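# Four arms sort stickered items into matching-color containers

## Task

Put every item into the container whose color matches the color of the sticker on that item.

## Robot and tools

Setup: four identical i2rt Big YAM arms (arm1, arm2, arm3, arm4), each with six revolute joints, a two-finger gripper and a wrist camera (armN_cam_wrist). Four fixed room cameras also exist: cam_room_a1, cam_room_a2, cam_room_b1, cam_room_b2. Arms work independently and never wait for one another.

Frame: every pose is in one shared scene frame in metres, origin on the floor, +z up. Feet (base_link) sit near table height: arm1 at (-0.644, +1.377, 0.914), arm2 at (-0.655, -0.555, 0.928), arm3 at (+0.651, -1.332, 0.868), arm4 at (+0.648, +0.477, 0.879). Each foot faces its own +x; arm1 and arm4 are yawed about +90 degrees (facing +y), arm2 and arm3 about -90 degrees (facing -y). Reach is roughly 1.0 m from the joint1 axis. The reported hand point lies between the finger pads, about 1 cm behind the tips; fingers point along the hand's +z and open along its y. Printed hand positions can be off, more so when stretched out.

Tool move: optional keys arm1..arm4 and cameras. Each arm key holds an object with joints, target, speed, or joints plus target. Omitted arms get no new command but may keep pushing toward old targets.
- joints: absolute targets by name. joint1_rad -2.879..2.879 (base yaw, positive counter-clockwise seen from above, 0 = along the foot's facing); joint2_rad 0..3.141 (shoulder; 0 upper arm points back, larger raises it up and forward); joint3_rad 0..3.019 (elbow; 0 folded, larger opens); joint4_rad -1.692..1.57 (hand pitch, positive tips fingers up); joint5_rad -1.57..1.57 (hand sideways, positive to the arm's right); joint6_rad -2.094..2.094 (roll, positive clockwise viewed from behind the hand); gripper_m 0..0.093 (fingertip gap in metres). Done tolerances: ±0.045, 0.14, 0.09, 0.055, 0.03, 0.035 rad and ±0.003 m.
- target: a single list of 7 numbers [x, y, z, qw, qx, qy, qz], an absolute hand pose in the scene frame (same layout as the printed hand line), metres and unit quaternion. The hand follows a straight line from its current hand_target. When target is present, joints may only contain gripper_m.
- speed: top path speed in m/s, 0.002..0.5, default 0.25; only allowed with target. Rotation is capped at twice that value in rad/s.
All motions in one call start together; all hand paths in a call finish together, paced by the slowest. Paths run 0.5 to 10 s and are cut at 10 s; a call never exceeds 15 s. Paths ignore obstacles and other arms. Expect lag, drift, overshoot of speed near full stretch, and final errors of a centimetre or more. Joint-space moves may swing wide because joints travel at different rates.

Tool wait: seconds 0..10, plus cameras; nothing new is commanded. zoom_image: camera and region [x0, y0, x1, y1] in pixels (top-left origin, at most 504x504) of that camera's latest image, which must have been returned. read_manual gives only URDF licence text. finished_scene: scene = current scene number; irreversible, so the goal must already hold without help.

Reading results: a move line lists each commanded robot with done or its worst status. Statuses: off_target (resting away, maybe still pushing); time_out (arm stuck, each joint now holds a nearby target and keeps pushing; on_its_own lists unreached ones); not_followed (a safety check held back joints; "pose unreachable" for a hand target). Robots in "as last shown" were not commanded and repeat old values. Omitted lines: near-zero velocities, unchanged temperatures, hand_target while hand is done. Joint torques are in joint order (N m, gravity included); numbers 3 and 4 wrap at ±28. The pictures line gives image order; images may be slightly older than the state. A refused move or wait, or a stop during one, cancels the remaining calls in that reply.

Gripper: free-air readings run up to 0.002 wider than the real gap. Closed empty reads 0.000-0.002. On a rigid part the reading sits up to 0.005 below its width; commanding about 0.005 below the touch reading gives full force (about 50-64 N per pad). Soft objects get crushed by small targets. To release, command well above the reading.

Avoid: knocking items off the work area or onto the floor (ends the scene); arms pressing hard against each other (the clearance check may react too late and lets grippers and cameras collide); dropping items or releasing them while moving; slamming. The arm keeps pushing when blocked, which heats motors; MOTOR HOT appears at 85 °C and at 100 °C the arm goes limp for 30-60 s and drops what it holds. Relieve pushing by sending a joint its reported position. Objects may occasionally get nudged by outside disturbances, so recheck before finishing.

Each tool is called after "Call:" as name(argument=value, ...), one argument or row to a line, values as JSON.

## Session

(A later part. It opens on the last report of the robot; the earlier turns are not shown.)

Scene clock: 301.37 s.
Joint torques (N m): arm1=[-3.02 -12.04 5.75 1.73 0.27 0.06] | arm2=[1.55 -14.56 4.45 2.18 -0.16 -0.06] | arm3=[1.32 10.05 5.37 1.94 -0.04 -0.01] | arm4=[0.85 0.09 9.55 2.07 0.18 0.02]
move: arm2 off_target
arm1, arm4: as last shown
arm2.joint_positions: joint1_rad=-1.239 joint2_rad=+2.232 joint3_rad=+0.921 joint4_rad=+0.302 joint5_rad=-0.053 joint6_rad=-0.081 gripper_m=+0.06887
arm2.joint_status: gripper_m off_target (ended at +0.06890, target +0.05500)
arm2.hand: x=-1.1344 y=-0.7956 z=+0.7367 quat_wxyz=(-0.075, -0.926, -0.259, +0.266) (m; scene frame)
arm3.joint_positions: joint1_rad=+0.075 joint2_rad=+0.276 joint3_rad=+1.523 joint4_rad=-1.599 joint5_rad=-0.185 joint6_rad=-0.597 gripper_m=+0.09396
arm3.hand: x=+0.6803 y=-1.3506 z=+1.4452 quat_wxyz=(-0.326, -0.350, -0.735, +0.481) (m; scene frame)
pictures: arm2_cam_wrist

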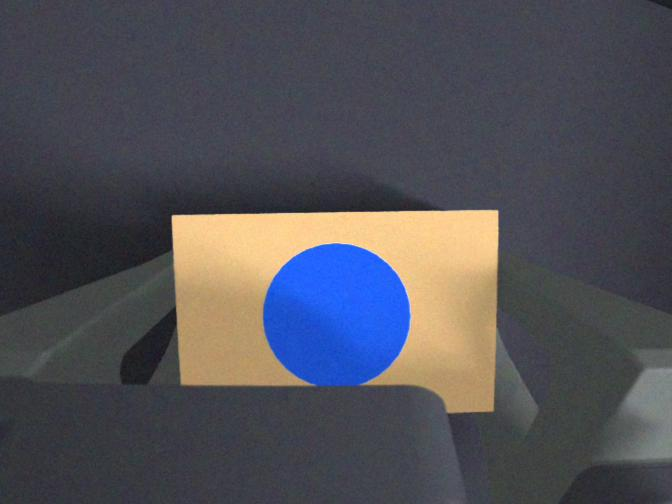

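Call:
move(
  arm1={"target":[-1.13,1.25,0.95,0.0113,-0.9649,0.0421,0.2585],"speed":0.2},
  arm2={"target":[-1.12,-0.793,0.95,-0.0724,-0.9273,-0.2703,0.2485],"speed":0.2},
  cameras=["arm1_cam_wrist","arm2_cam_wrist"],
)

Call:
move(
  arm1={"joints":{"joint1_rad":0.6,"joint2_rad":0.914,"joint3_rad":1.437,"joint4_rad":-1.57,"joint5_rad":0,"joint6_rad":0}},
  arm2={"joints":{"joint1_rad":-0.3,"joint2_rad":0.914,"joint3_rad":1.437,"joint4_rad":-1.57,"joint5_rad":0,"joint6_rad":0}},
  cameras=["arm1_cam_wrist","arm2_cam_wrist"],
)

Scene clock: 324.50 s.
Joint torques (N m): arm1=[-1.9 -10.58 10.43 0.76 0.26 0.09] | arm2=[1.14 -15.09 10.99 1.25 -0.21 -0.08] | arm3=[1.32 10.05 5.37 1.99 -0.04 -0.02] | arm4=[0.67 0.26 9.65 2.18 0.14 -0.01]
move: arm1 off_target; arm2 off_target
arm1.joint_positions: joint1_rad=+1.815 joint2_rad=+1.637 joint3_rad=+0.857 joint4_rad=-0.341 joint5_rad=+0.192 joint6_rad=+0.355 gripper_m=+0.05295
arm1.hand: x=-1.1214 y=+1.2575 z=+0.9378 quat_wxyz=(-0.016, +0.968, -0.042, -0.248) (m; scene frame)
arm1.hand_target: x=-1.1298 y=+1.2500 z=+0.9501 quat_wxyz=(-0.011, +0.965, -0.042, -0.259) (m; scene frame)
arm1.hand_status: off_target (0.017 m and 1.4 deg from the pose sent, 0.220 m and 1.0 deg at the start)
arm2.joint_positions: joint1_rad=-1.239 joint2_rad=+1.660 joint3_rad=+0.868 joint4_rad=-0.266 joint5_rad=-0.054 joint6_rad=-0.082 gripper_m=+0.06887
arm2.hand: x=-1.1123 y=-0.7856 z=+0.9422 quat_wxyz=(-0.071, -0.932, -0.261, +0.243) (m; scene frame)
arm2.hand_target: x=-1.1198 y=-0.7928 z=+0.9500 quat_wxyz=(-0.072, -0.927, -0.270, +0.249) (m; scene frame)
arm2.hand_status: off_target (0.013 m and 1.3 deg from the pose sent, 0.214 m and 2.4 deg at the start)
arm3, arm4: as last shown
pictures: arm1_cam_wrist, arm2_cam_wrist

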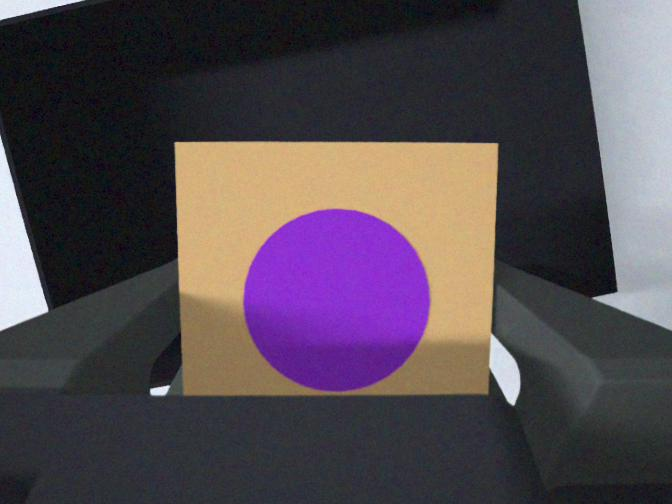

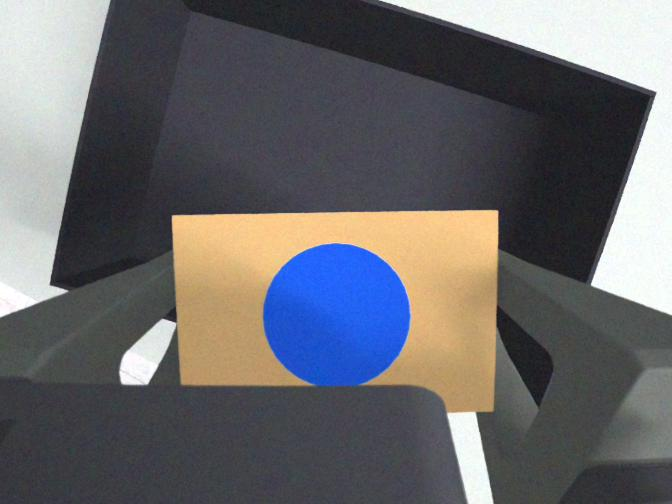

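Scene clock: 326.23 s.
Joint torques (N m): arm1=[-2.32 -1.67 11.15 0.92 -0.07 -0.06] | arm2=[0.97 -4.95 10.1 1.28 0.13 0.2] | arm3=[1.26 10.17 5.35 1.99 -0.05 -0.01] | arm4=[0.62 0.56 9.68 2.17 0.18 0.01]
move: arm1 done; arm2 done
arm1.joint_positions: joint1_rad=+0.605 joint2_rad=+0.923 joint3_rad=+1.424 joint4_rad=-1.561 joint5_rad=+0.002 joint6_rad=+0.008 gripper_m=+0.05294
arm1.joint_status: all done
arm1.hand: x=-0.8251 y=+1.6134 z=+1.3600 quat_wxyz=(-0.107, +0.868, -0.424, -0.235) (m; scene frame)
arm2.joint_positions: joint1_rad=-0.304 joint2_rad=+0.918 joint3_rad=+1.444 joint4_rad=-1.558 joint5_rad=-0.003 joint6_rad=-0.014 gripper_m=+0.06885
arm2.joint_status: all done
arm2.hand: x=-0.7121 y=-0.8537 z=+1.3805 quat_wxyz=(-0.169, -0.738, -0.621, +0.204) (m; scene frame)
arm3, arm4: as last shown
pictures: arm1_cam_wrist, arm2_cam_wrist

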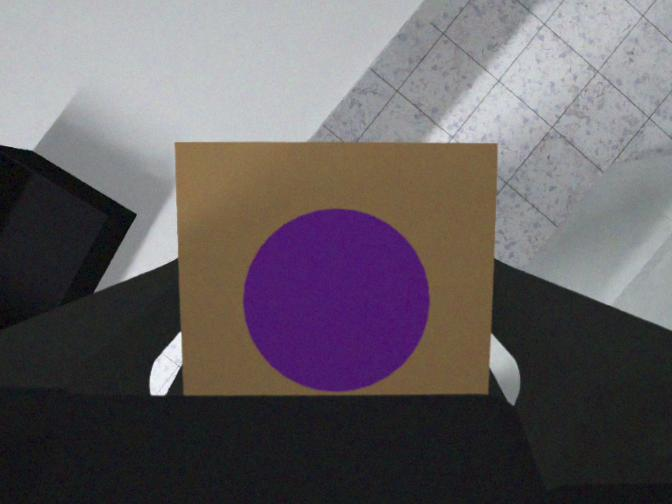

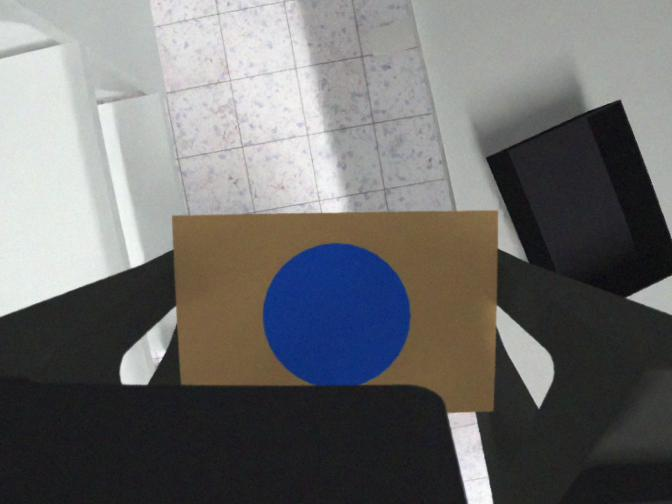

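Call:
move(
  arm1={"joints":{"joint1_rad":-2.248,"joint2_rad":0.735,"joint3_rad":1.218,"joint4_rad":-1.53}},
  arm2={"joints":{"joint1_rad":2.146,"joint2_rad":0.735,"joint3_rad":1.218,"joint4_rad":-1.53}},
)

Scene clock: 339.67 s.
Joint torques (N m): arm1=[-2.49 1.79 10.69 1.87 0.01 -0.04] | arm2=[1.03 -1.55 9.85 2.32 0.05 0.19] | arm3=[1.32 9.88 5.38 1.95 -0.05 -0.01] | arm4=[1.2 -0.09 9.54 2.06 0.17 0.02]
move: arm1 done; arm2 done
arm1.joint_positions: joint1_rad=-2.241 joint2_rad=+0.733 joint3_rad=+1.212 joint4_rad=-1.545 joint5_rad=+0.002 joint6_rad=+0.006 gripper_m=+0.05294
arm1.joint_status: all done
arm1.hand: x=-0.4372 y=+1.2378 z=+1.3058 quat_wxyz=(-0.231, -0.289, -0.926, +0.075) (m; scene frame)
arm2.joint_positions: joint1_rad=+2.142 joint2_rad=+0.731 joint3_rad=+1.229 joint4_rad=-1.542 joint5_rad=-0.002 joint6_rad=-0.012 gripper_m=+0.06880
arm2.joint_status: all done
arm2.hand: x=-0.4670 y=-0.4016 z=+1.3328 quat_wxyz=(-0.247, +0.331, -0.907, -0.088) (m; scene frame)
arm3, arm4: as last shown
pictures: arm1_cam_wrist, arm2_cam_wrist, arm3_cam_wrist, arm4_cam_wrist, cam_room_a1, cam_room_a2, cam_room_b1, cam_room_b2

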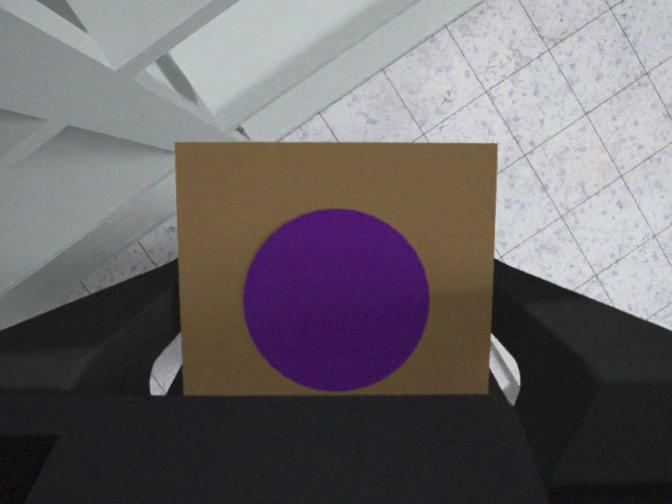

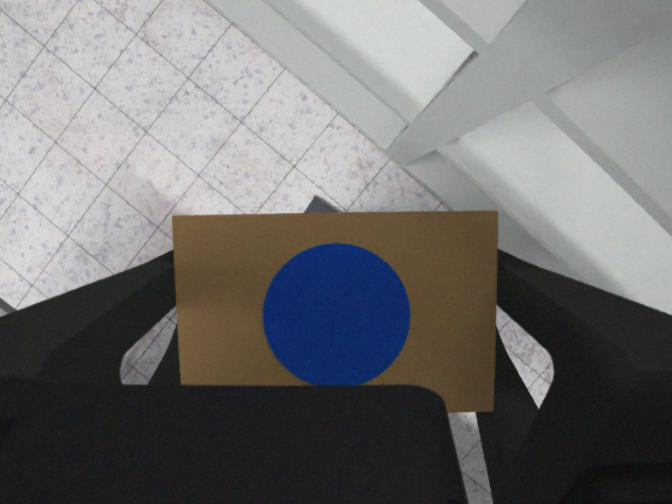

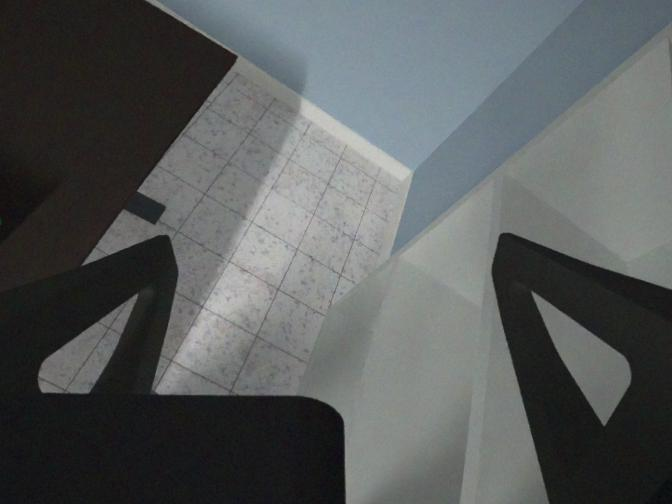

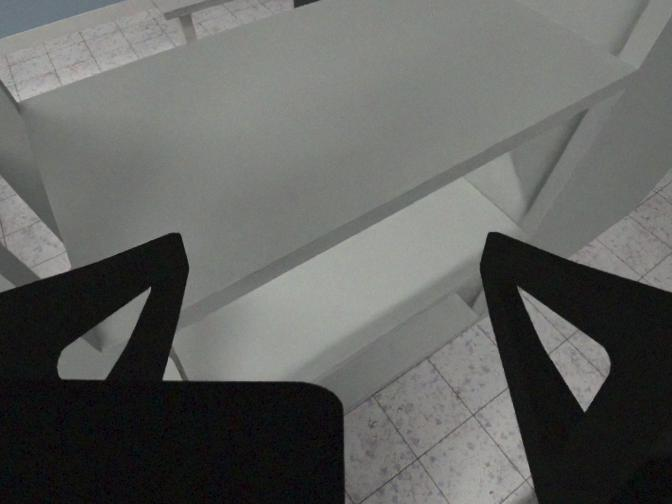

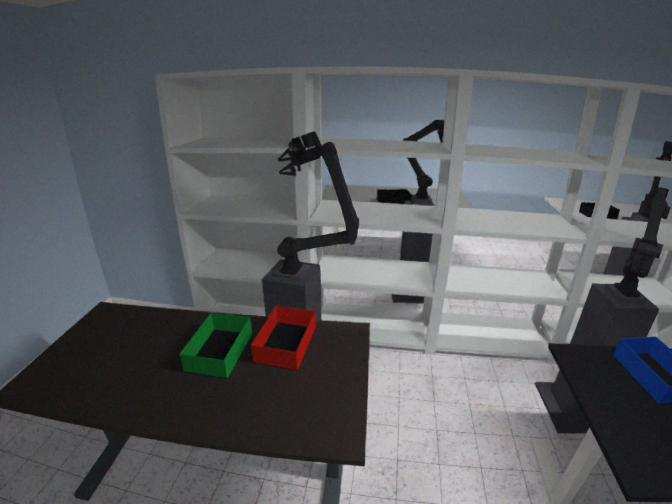

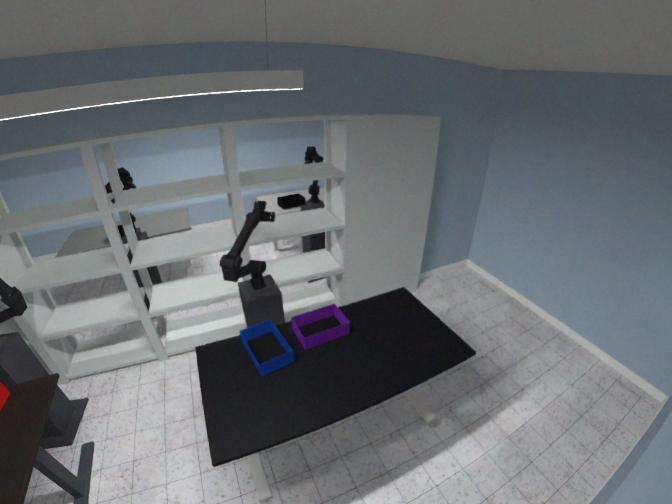

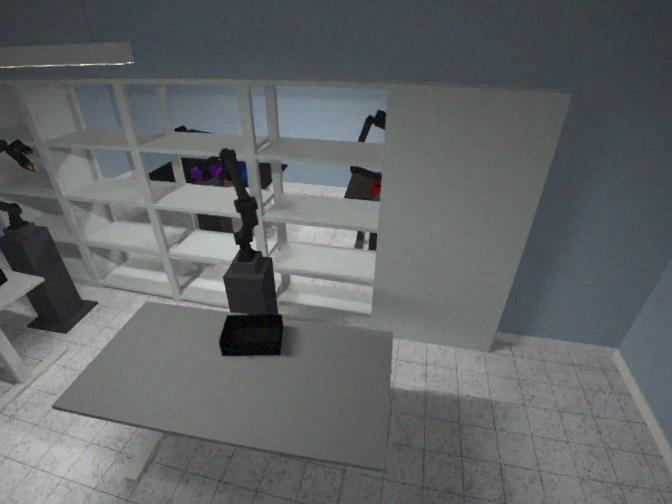

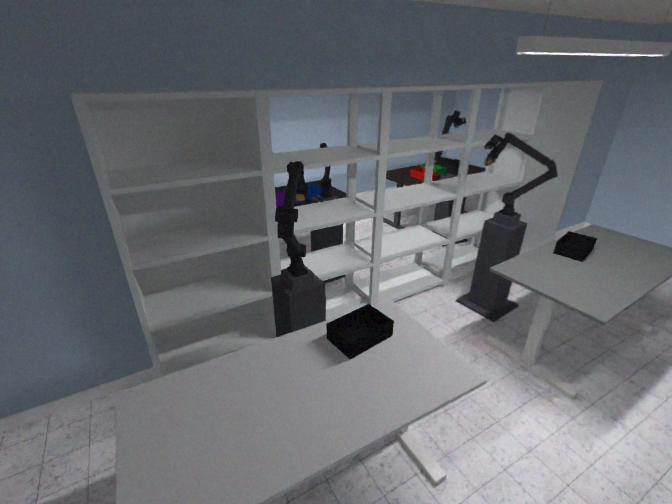

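Call:
zoom_image(
  camera="cam_room_a2",
  region=[200, 90, 380, 350],
)

Call:
zoom_image(
  camera="cam_room_b2",
  region=[220, 80, 420, 340],
)

Scaled by 1.938.

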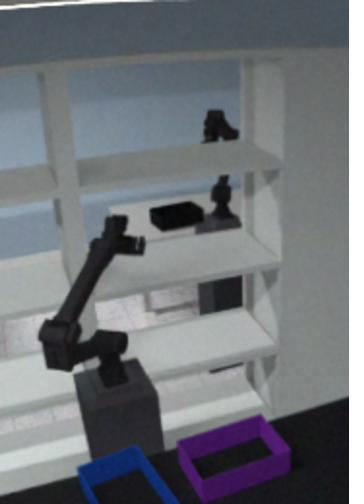

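Scaled by 1.938.

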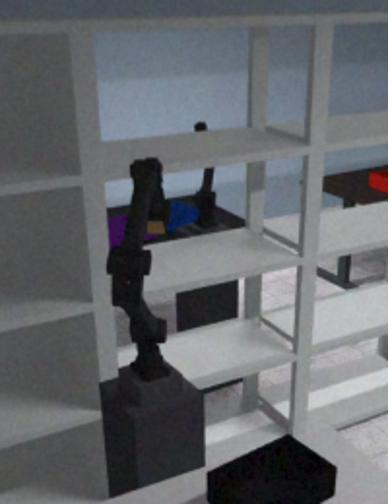

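Call:
move(
  arm4={"joints":{"joint4_rad":0.1}},
  cameras=["arm4_cam_wrist"],
)

Scene clock: 367.63 s.
Joint torques (N m): arm1=[-2.02 1.9 10.76 1.76 -0.04 -0.07] | arm2=[1.14 -1.61 9.85 2.29 0.04 0.19] | arm3=[1.32 9.93 5.38 1.94 -0.05 -0.01] | arm4=[0.91 0.5 9.43 1.87 0.19 0.01]
move: arm4 done
arm1, arm2, arm3: as last shown
arm4.joint_positions: joint1_rad=+0.901 joint2_rad=+0.420 joint3_rad=+0.753 joint4_rad=+0.082 joint5_rad=-0.005 joint6_rad=-0.014 gripper_m=+0.09402
arm4.joint_status: all done
arm4.hand: x=+0.4133 y=+0.6459 z=+1.4506 quat_wxyz=(-0.256, +0.521, -0.161, -0.798) (m; scene frame)
pictures: arm4_cam_wrist

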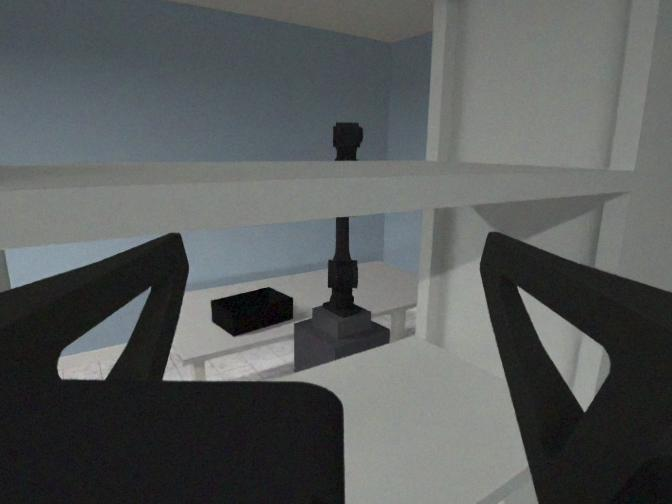

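Call:
move(
  arm1={"target":[-0.284,1.107,1.12,0.2456,0.3049,0.9166,-0.0817]},
  arm2={"target":[-0.3175,-0.257,1.12,0.2421,-0.3415,0.9035,0.0915]},
  arm4={"joints":{"joint4_rad":-0.4}},
  cameras=["arm1_cam_wrist","arm2_cam_wrist","arm4_cam_wrist","cam_room_b1","cam_room_b2","cam_room_a2"],
)

Scene clock: 387.33 s.
Joint torques (N m): arm1=[-2.55 -7.12 11.73 1.91 -0.08 0] | arm2=[1.55 -10.81 10.95 2.51 0.06 0.16] | arm3=[1.26 10.05 5.39 1.96 -0.05 -0.01] | arm4=[0.97 0.32 9.59 0.95 0.17 0.02]
move: arm1 off_target; arm2 done; arm4 done
arm1.joint_positions: joint1_rad=-2.279 joint2_rad=+1.211 joint3_rad=+0.968 joint4_rad=-0.831 joint5_rad=-0.009 joint6_rad=-0.001 gripper_m=+0.05294
arm1.hand: x=-0.2870 y=+1.1148 z=+1.1084 quat_wxyz=(-0.227, -0.303, -0.923, +0.075) (m; scene frame)
arm1.hand_target: x=-0.2842 y=+1.1072 z=+1.1201 quat_wxyz=(-0.245, -0.305, -0.917, +0.082) (m; scene frame)
arm1.hand_status: off_target (0.014 m and 2.4 deg from the pose sent, 0.274 m and 2.8 deg at the start)
arm2.joint_positions: joint1_rad=+2.170 joint2_rad=+1.236 joint3_rad=+0.962 joint4_rad=-0.786 joint5_rad=+0.001 joint6_rad=-0.008 gripper_m=+0.06880
arm2.hand: x=-0.3161 y=-0.2612 z=+1.1220 quat_wxyz=(-0.238, +0.342, -0.905, -0.088) (m; scene frame)
arm2.hand_target: x=-0.3175 y=-0.2571 z=+1.1201 quat_wxyz=(-0.242, +0.341, -0.904, -0.092) (m; scene frame)
arm2.hand_status: done (0.005 m and 0.6 deg from the pose sent, 0.297 m and 1.4 deg at the start)
arm3: as last shown
arm4.joint_positions: joint1_rad=+0.901 joint2_rad=+0.420 joint3_rad=+0.753 joint4_rad=-0.388 joint5_rad=-0.005 joint6_rad=-0.014 gripper_m=+0.09402
arm4.joint_status: all done
arm4.hand: x=+0.3962 y=+0.6572 z=+1.3380 quat_wxyz=(-0.209, +0.693, -0.215, -0.656) (m; scene frame)
pictures: arm1_cam_wrist, arm2_cam_wrist, arm4_cam_wrist, cam_room_a2, cam_room_b1, cam_room_b2

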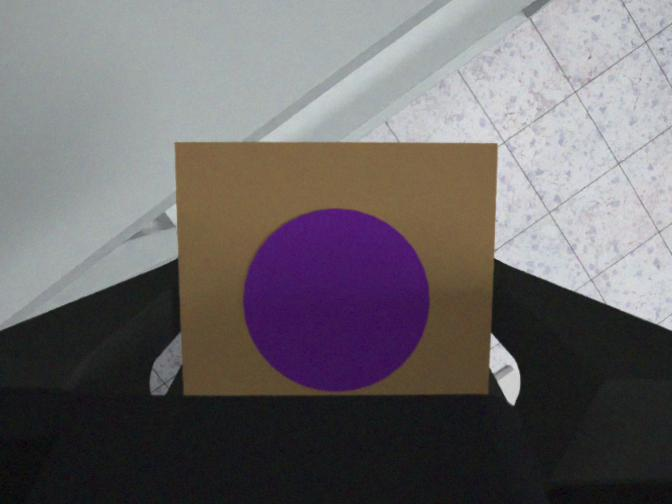

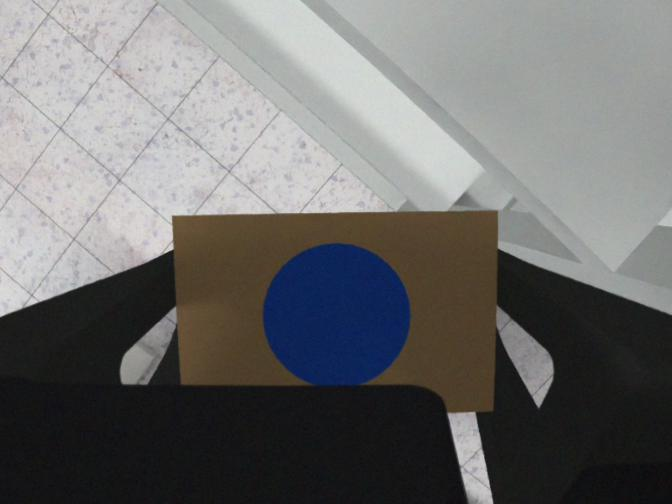

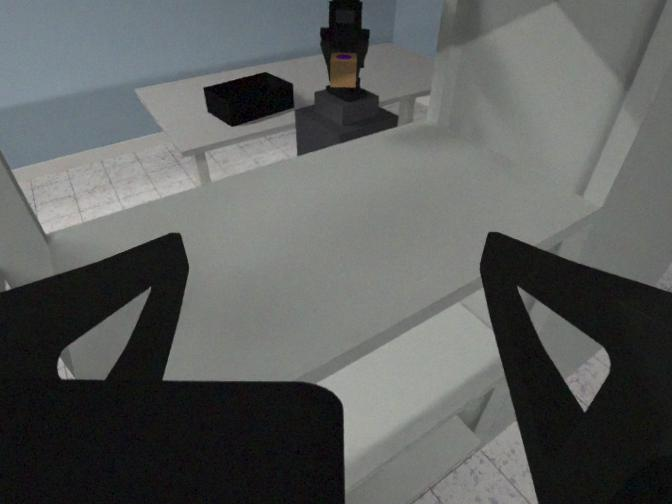

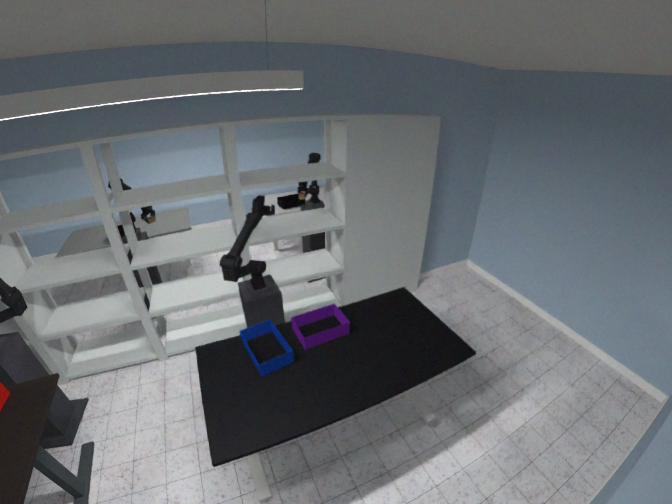

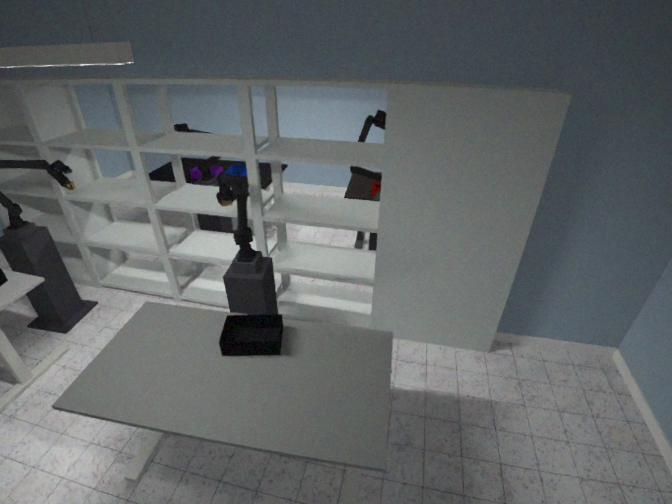

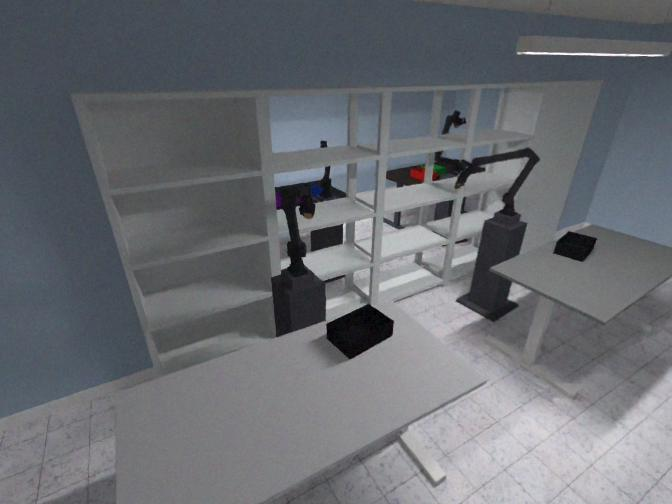

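Call:
move(
  arm1={"target":[-0.06,0.938,1.12,0.2456,0.3049,0.9166,-0.0817],"speed":0.2},
  arm2={"target":[-0.06,-0.03,1.12,0.2421,-0.3415,0.9035,0.0915],"speed":0.2},
  cameras=["arm1_cam_wrist","arm2_cam_wrist","arm4_cam_wrist","cam_room_b1","cam_room_b2"],
)

Scene clock: 395.63 s.
Joint torques (N m): arm1=[-2.9 -17.26 17.47 0.8 -0.02 0.01] | arm2=[1.44 -23 17.59 1.22 0.02 0.16] | arm3=[1.32 10.05 5.37 1.96 -0.05 -0.01] | arm4=[1.14 0.26 9.59 1.06 0.2 0.02]
move: arm1 off_target; arm2 off_target
arm1.joint_positions: joint1_rad=-2.279 joint2_rad=+1.927 joint3_rad=+1.774 joint4_rad=-0.935 joint5_rad=-0.009 joint6_rad=-0.001 gripper_m=+0.05294
arm1.hand: x=-0.0714 y=+0.9542 z=+1.0895 quat_wxyz=(-0.221, -0.304, -0.924, +0.072) (m; scene frame)
arm1.hand_target: x=-0.0617 y=+0.9393 z=+1.1202 quat_wxyz=(-0.246, -0.305, -0.916, +0.082) (m; scene frame)
arm1.hand_status: off_target (0.036 m and 3.2 deg from the pose sent, 0.288 m and 2.4 deg at the start)
arm2.joint_positions: joint1_rad=+2.170 joint2_rad=+2.128 joint3_rad=+2.078 joint4_rad=-1.021 joint5_rad=+0.001 joint6_rad=-0.008 gripper_m=+0.06880
arm2.hand: x=-0.0676 y=-0.0448 z=+1.1121 quat_wxyz=(-0.233, +0.343, -0.906, -0.087) (m; scene frame)
arm2.hand_target: x=-0.0609 y=-0.0309 z=+1.1198 quat_wxyz=(-0.243, +0.341, -0.903, -0.092) (m; scene frame)
arm2.hand_status: off_target (0.018 m and 1.2 deg from the pose sent, 0.345 m and 0.6 deg at the start)
arm3, arm4: as last shown
pictures: arm1_cam_wrist, arm2_cam_wrist, arm4_cam_wrist, cam_room_b1, cam_room_b2

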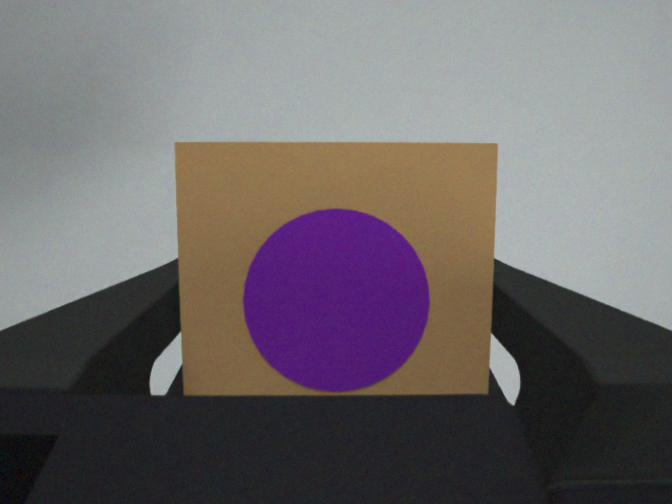

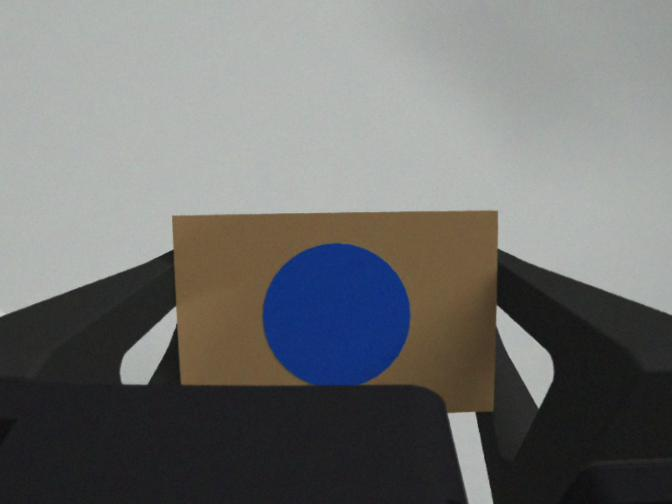

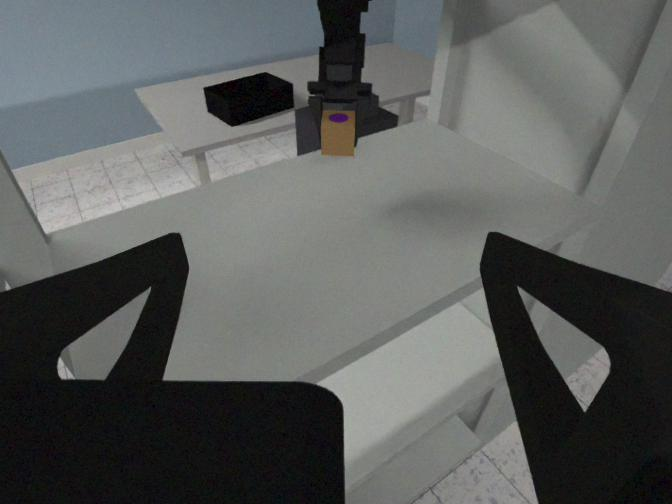

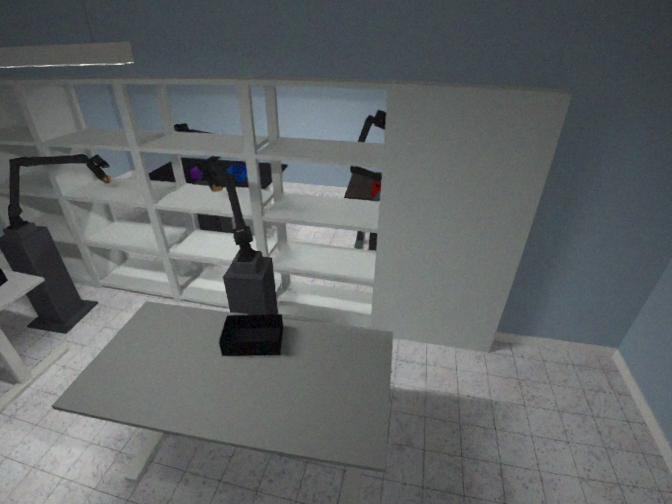

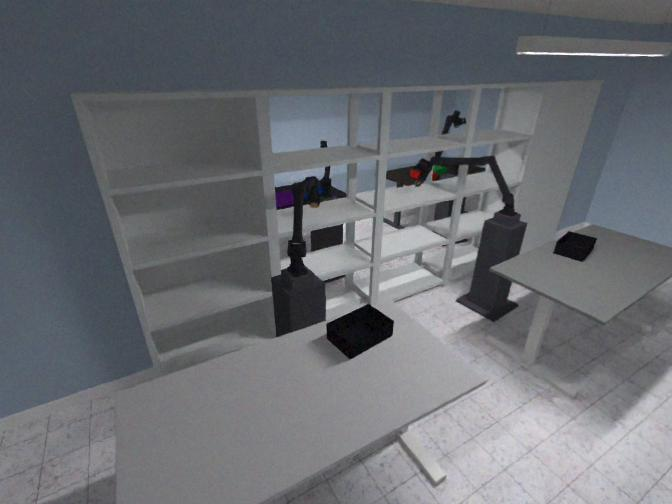

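Call:
move(
  arm1={"target":[-0.055,0.93,1.065,0.2456,0.3049,0.9166,-0.0817],"speed":0.12},
  arm2={"target":[-0.06,-0.03,1.05,0.2421,-0.3415,0.9035,0.0915],"speed":0.12},
  cameras=["arm4_cam_wrist","cam_room_b1","cam_room_b2","cam_room_a2","cam_room_a1"],
)

Call:
zoom_image(
  camera="arm4_cam_wrist",
  region=[240, 60, 440, 210],
)

Call:
zoom_image(
  camera="cam_room_a1",
  region=[440, 130, 640, 280],
)

Scene clock: 406.30 s.
Joint torques (N m): arm1=[-2.84 -18.26 11.95 1.92 -0.04 0] | arm2=[1.32 -23.59 11.37 2.58 0.04 0.14] | arm3=[1.2 9.99 5.33 1.95 -0.04 -0.01] | arm4=[1.14 0.62 9.74 1.01 0.16 0.03]
move: arm1 off_target; arm2 off_target
arm1.joint_positions: joint1_rad=-2.282 joint2_rad=+1.984 joint3_rad=+1.774 joint4_rad=-0.851 joint5_rad=-0.010 joint6_rad=-0.001 gripper_m=+0.05294
arm1.hand: x=-0.0566 y=+0.9407 z=+1.0596 quat_wxyz=(-0.233, -0.304, -0.921, +0.076) (m; scene frame)
arm1.hand_target: x=-0.0553 y=+0.9301 z=+1.0650 quat_wxyz=(-0.245, -0.305, -0.917, +0.082) (m; scene frame)
arm1.hand_status: off_target (0.012 m and 1.6 deg from the pose sent, 0.038 m and 3.2 deg at the start)
arm2.joint_positions: joint1_rad=+2.170 joint2_rad=+2.153 joint3_rad=+2.010 joint4_rad=-0.889 joint5_rad=+0.001 joint6_rad=-0.008 gripper_m=+0.06880
arm2.hand: x=-0.0585 y=-0.0368 z=+1.0749 quat_wxyz=(-0.251, +0.341, -0.901, -0.093) (m; scene frame)
arm2.hand_target: x=-0.0606 y=-0.0308 z=+1.0501 quat_wxyz=(-0.242, +0.341, -0.904, -0.091) (m; scene frame)
arm2.hand_status: off_target (0.026 m and 1.1 deg from the pose sent, 0.064 m and 1.2 deg at the start)
arm3, arm4: as last shown
pictures: arm4_cam_wrist, cam_room_a1, cam_room_a2, cam_room_b1, cam_room_b2

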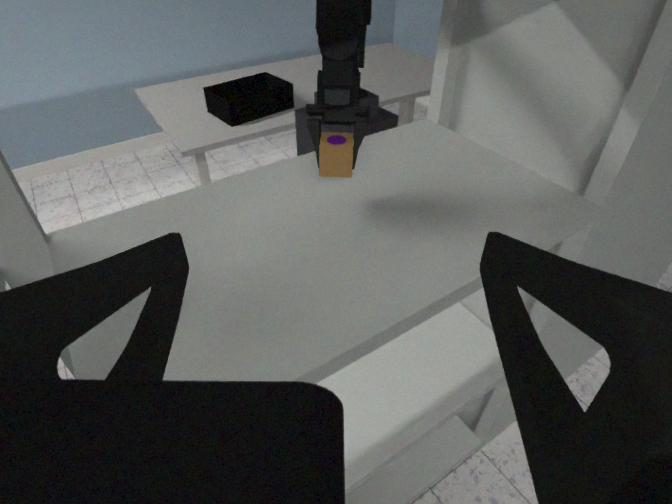

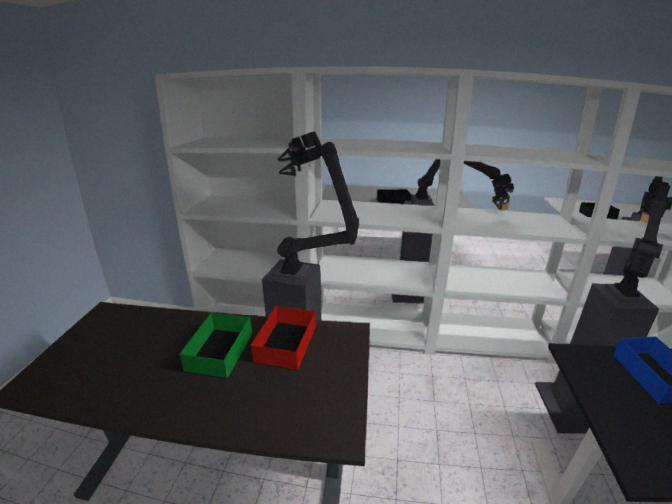

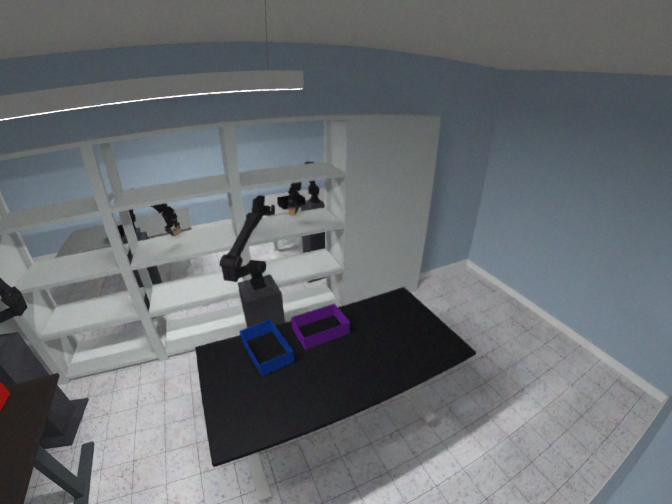

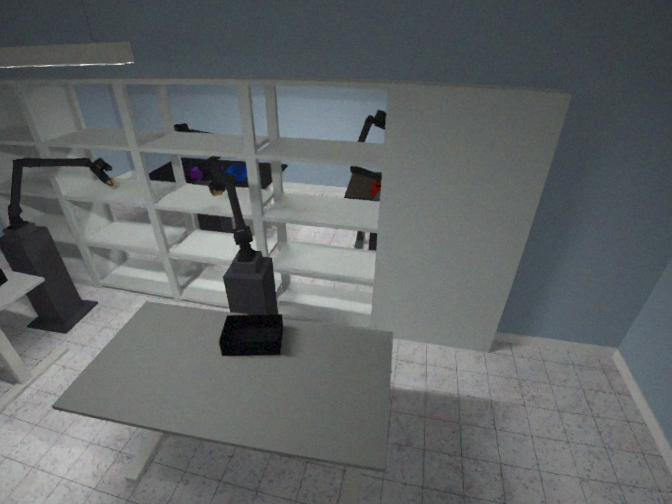

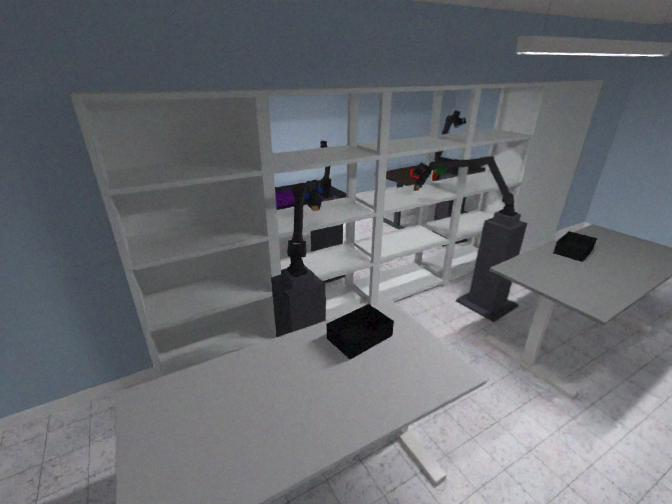

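Scaled by 2.520.

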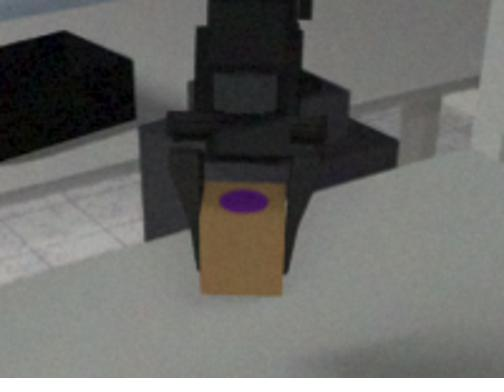

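Scaled by 2.520.

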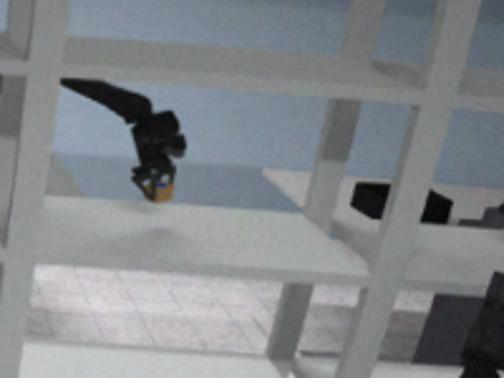

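Call:
move(
  arm1={"target":[-0.055,0.93,1.035,0.2456,0.3049,0.9166,-0.0817],"speed":0.1},
  arm2={"target":[-0.06,-0.03,1.02,0.2421,-0.3415,0.9035,0.0915],"speed":0.1},
  cameras=["arm4_cam_wrist","arm2_cam_wrist"],
)

Call:
zoom_image(
  camera="arm4_cam_wrist",
  region=[240, 60, 440, 210],
)

Scene clock: 421.13 s.
Joint torques (N m): arm1=[-2.78 -18.14 11.56 1.94 -0.07 -0.06] | arm2=[1.38 -22.95 10.91 2.59 0.04 0.15] | arm3=[1.44 10.05 5.37 2 -0.04 0] | arm4=[1.32 0.32 9.65 1.03 0.17 0.02]
move: arm1 done; arm2 off_target
arm1.joint_positions: joint1_rad=-2.282 joint2_rad=+2.000 joint3_rad=+1.729 joint4_rad=-0.783 joint5_rad=-0.010 joint6_rad=-0.001 gripper_m=+0.05294
arm1.hand: x=-0.0560 y=+0.9401 z=+1.0340 quat_wxyz=(-0.236, -0.303, -0.920, +0.077) (m; scene frame)
arm1.hand_target: x=-0.0553 y=+0.9301 z=+1.0349 quat_wxyz=(-0.245, -0.305, -0.917, +0.082) (m; scene frame)
arm1.hand_status: done (0.010 m and 1.2 deg from the pose sent, 0.027 m and 1.6 deg at the start)
arm2.joint_positions: joint1_rad=+2.170 joint2_rad=+2.165 joint3_rad=+1.967 joint4_rad=-0.823 joint5_rad=+0.001 joint6_rad=-0.008 gripper_m=+0.06880
arm2.hand: x=-0.0569 y=-0.0354 z=+1.0519 quat_wxyz=(-0.256, +0.341, -0.900, -0.095) (m; scene frame)
arm2.hand_target: x=-0.0609 y=-0.0311 z=+1.0203 quat_wxyz=(-0.242, +0.341, -0.904, -0.091) (m; scene frame)
arm2.hand_status: off_target (0.033 m and 1.7 deg from the pose sent, 0.055 m and 1.1 deg at the start)
arm3.joint_positions: joint1_rad=+0.075 joint2_rad=+0.276 joint3_rad=+1.523 joint4_rad=-1.599 joint5_rad=-0.185 joint6_rad=-0.597 gripper_m=+0.09396
arm3.hand: x=+0.6803 y=-1.3506 z=+1.4452 quat_wxyz=(-0.326, -0.350, -0.735, +0.481) (m; scene frame)
arm4: as last shown
pictures: arm2_cam_wrist, arm4_cam_wrist

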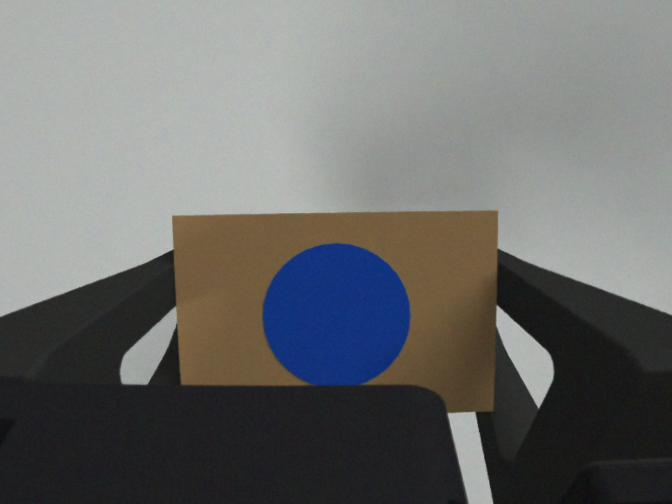

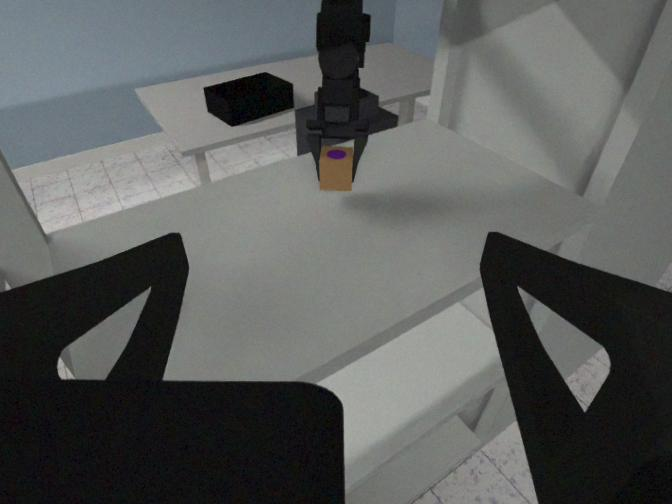

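Scaled by 2.520.

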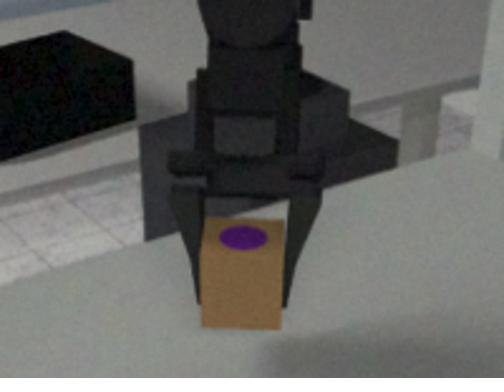

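Call:
move(
  arm1={"target":[-0.055,0.93,1.015,0.2456,0.3049,0.9166,-0.0817],"speed":0.1},
  arm2={"target":[-0.06,-0.03,0.995,0.2421,-0.3415,0.9035,0.0915],"speed":0.1},
  cameras=["arm4_cam_wrist","arm2_cam_wrist","cam_room_a1","cam_room_a2"],
)

Call:
zoom_image(
  camera="arm4_cam_wrist",
  region=[240, 60, 440, 210],
)

Call:
zoom_image(
  camera="cam_room_a1",
  region=[460, 150, 580, 240],
)

Call:
zoom_image(
  camera="cam_room_a2",
  region=[120, 180, 240, 270],
)

Scene clock: 427.13 s.
Joint torques (N m): arm1=[-2.14 -18.32 11.22 2.06 -0.02 -0.01] | arm2=[1.32 -23.06 10.81 2.61 0.04 0.15] | arm3=[1.2 9.99 5.38 1.89 -0.06 0] | arm4=[1.44 0.38 9.61 1.02 0.18 0.02]
move: arm1 done; arm2 off_target
arm1.joint_positions: joint1_rad=-2.282 joint2_rad=+2.015 joint3_rad=+1.702 joint4_rad=-0.739 joint5_rad=-0.010 joint6_rad=-0.001 gripper_m=+0.05294
arm1.hand: x=-0.0558 y=+0.9398 z=+1.0156 quat_wxyz=(-0.237, -0.303, -0.920, +0.078) (m; scene frame)
arm1.hand_target: x=-0.0553 y=+0.9302 z=+1.0151 quat_wxyz=(-0.245, -0.305, -0.917, +0.082) (m; scene frame)
arm1.hand_status: done (0.010 m and 1.1 deg from the pose sent, 0.022 m and 1.2 deg at the start)
arm2.joint_positions: joint1_rad=+2.170 joint2_rad=+2.186 joint3_rad=+1.934 joint4_rad=-0.772 joint5_rad=+0.001 joint6_rad=-0.008 gripper_m=+0.06880
arm2.hand: x=-0.0562 y=-0.0348 z=+1.0262 quat_wxyz=(-0.255, +0.341, -0.900, -0.095) (m; scene frame)
arm2.hand_target: x=-0.0608 y=-0.0310 z=+0.9955 quat_wxyz=(-0.242, +0.341, -0.904, -0.091) (m; scene frame)
arm2.hand_status: off_target (0.032 m and 1.6 deg from the pose sent, 0.057 m and 1.7 deg at the start)
arm3, arm4: as last shown
pictures: arm2_cam_wrist, arm4_cam_wrist, cam_room_a1, cam_room_a2

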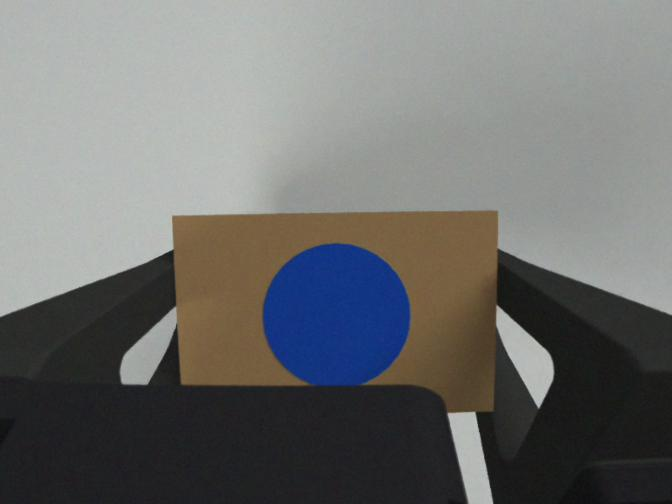

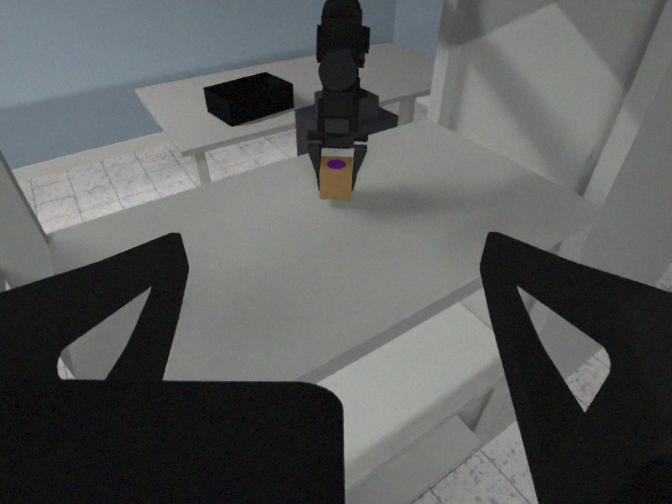

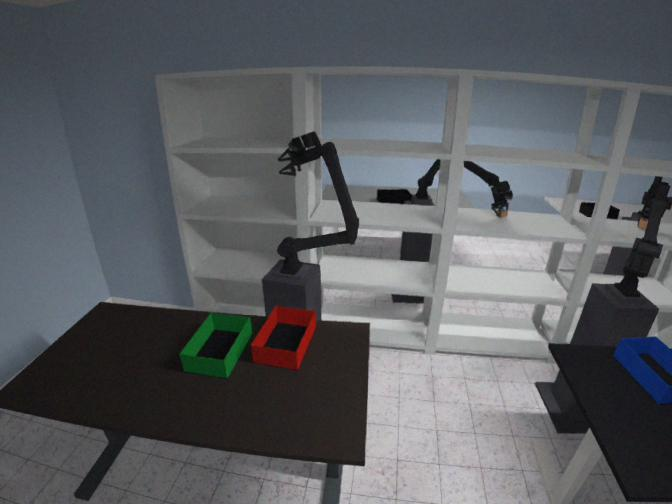

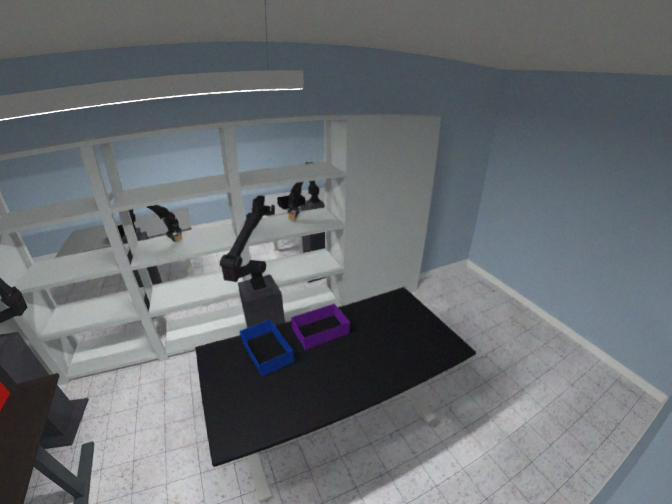

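Scaled by 2.520.

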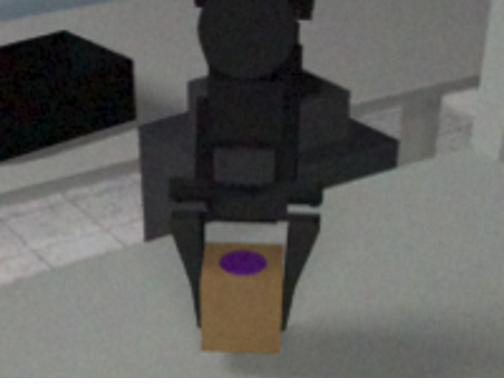

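Scaled by 4.200.

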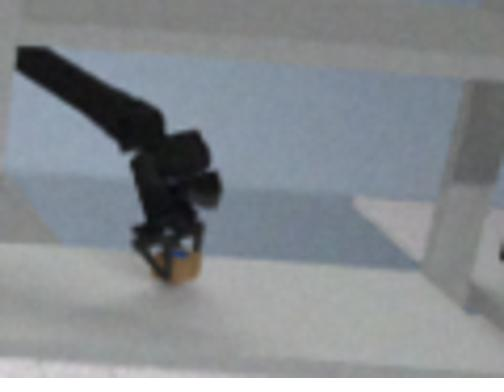

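Scaled by 4.200.

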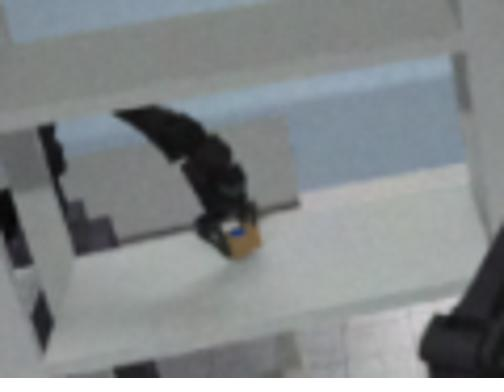

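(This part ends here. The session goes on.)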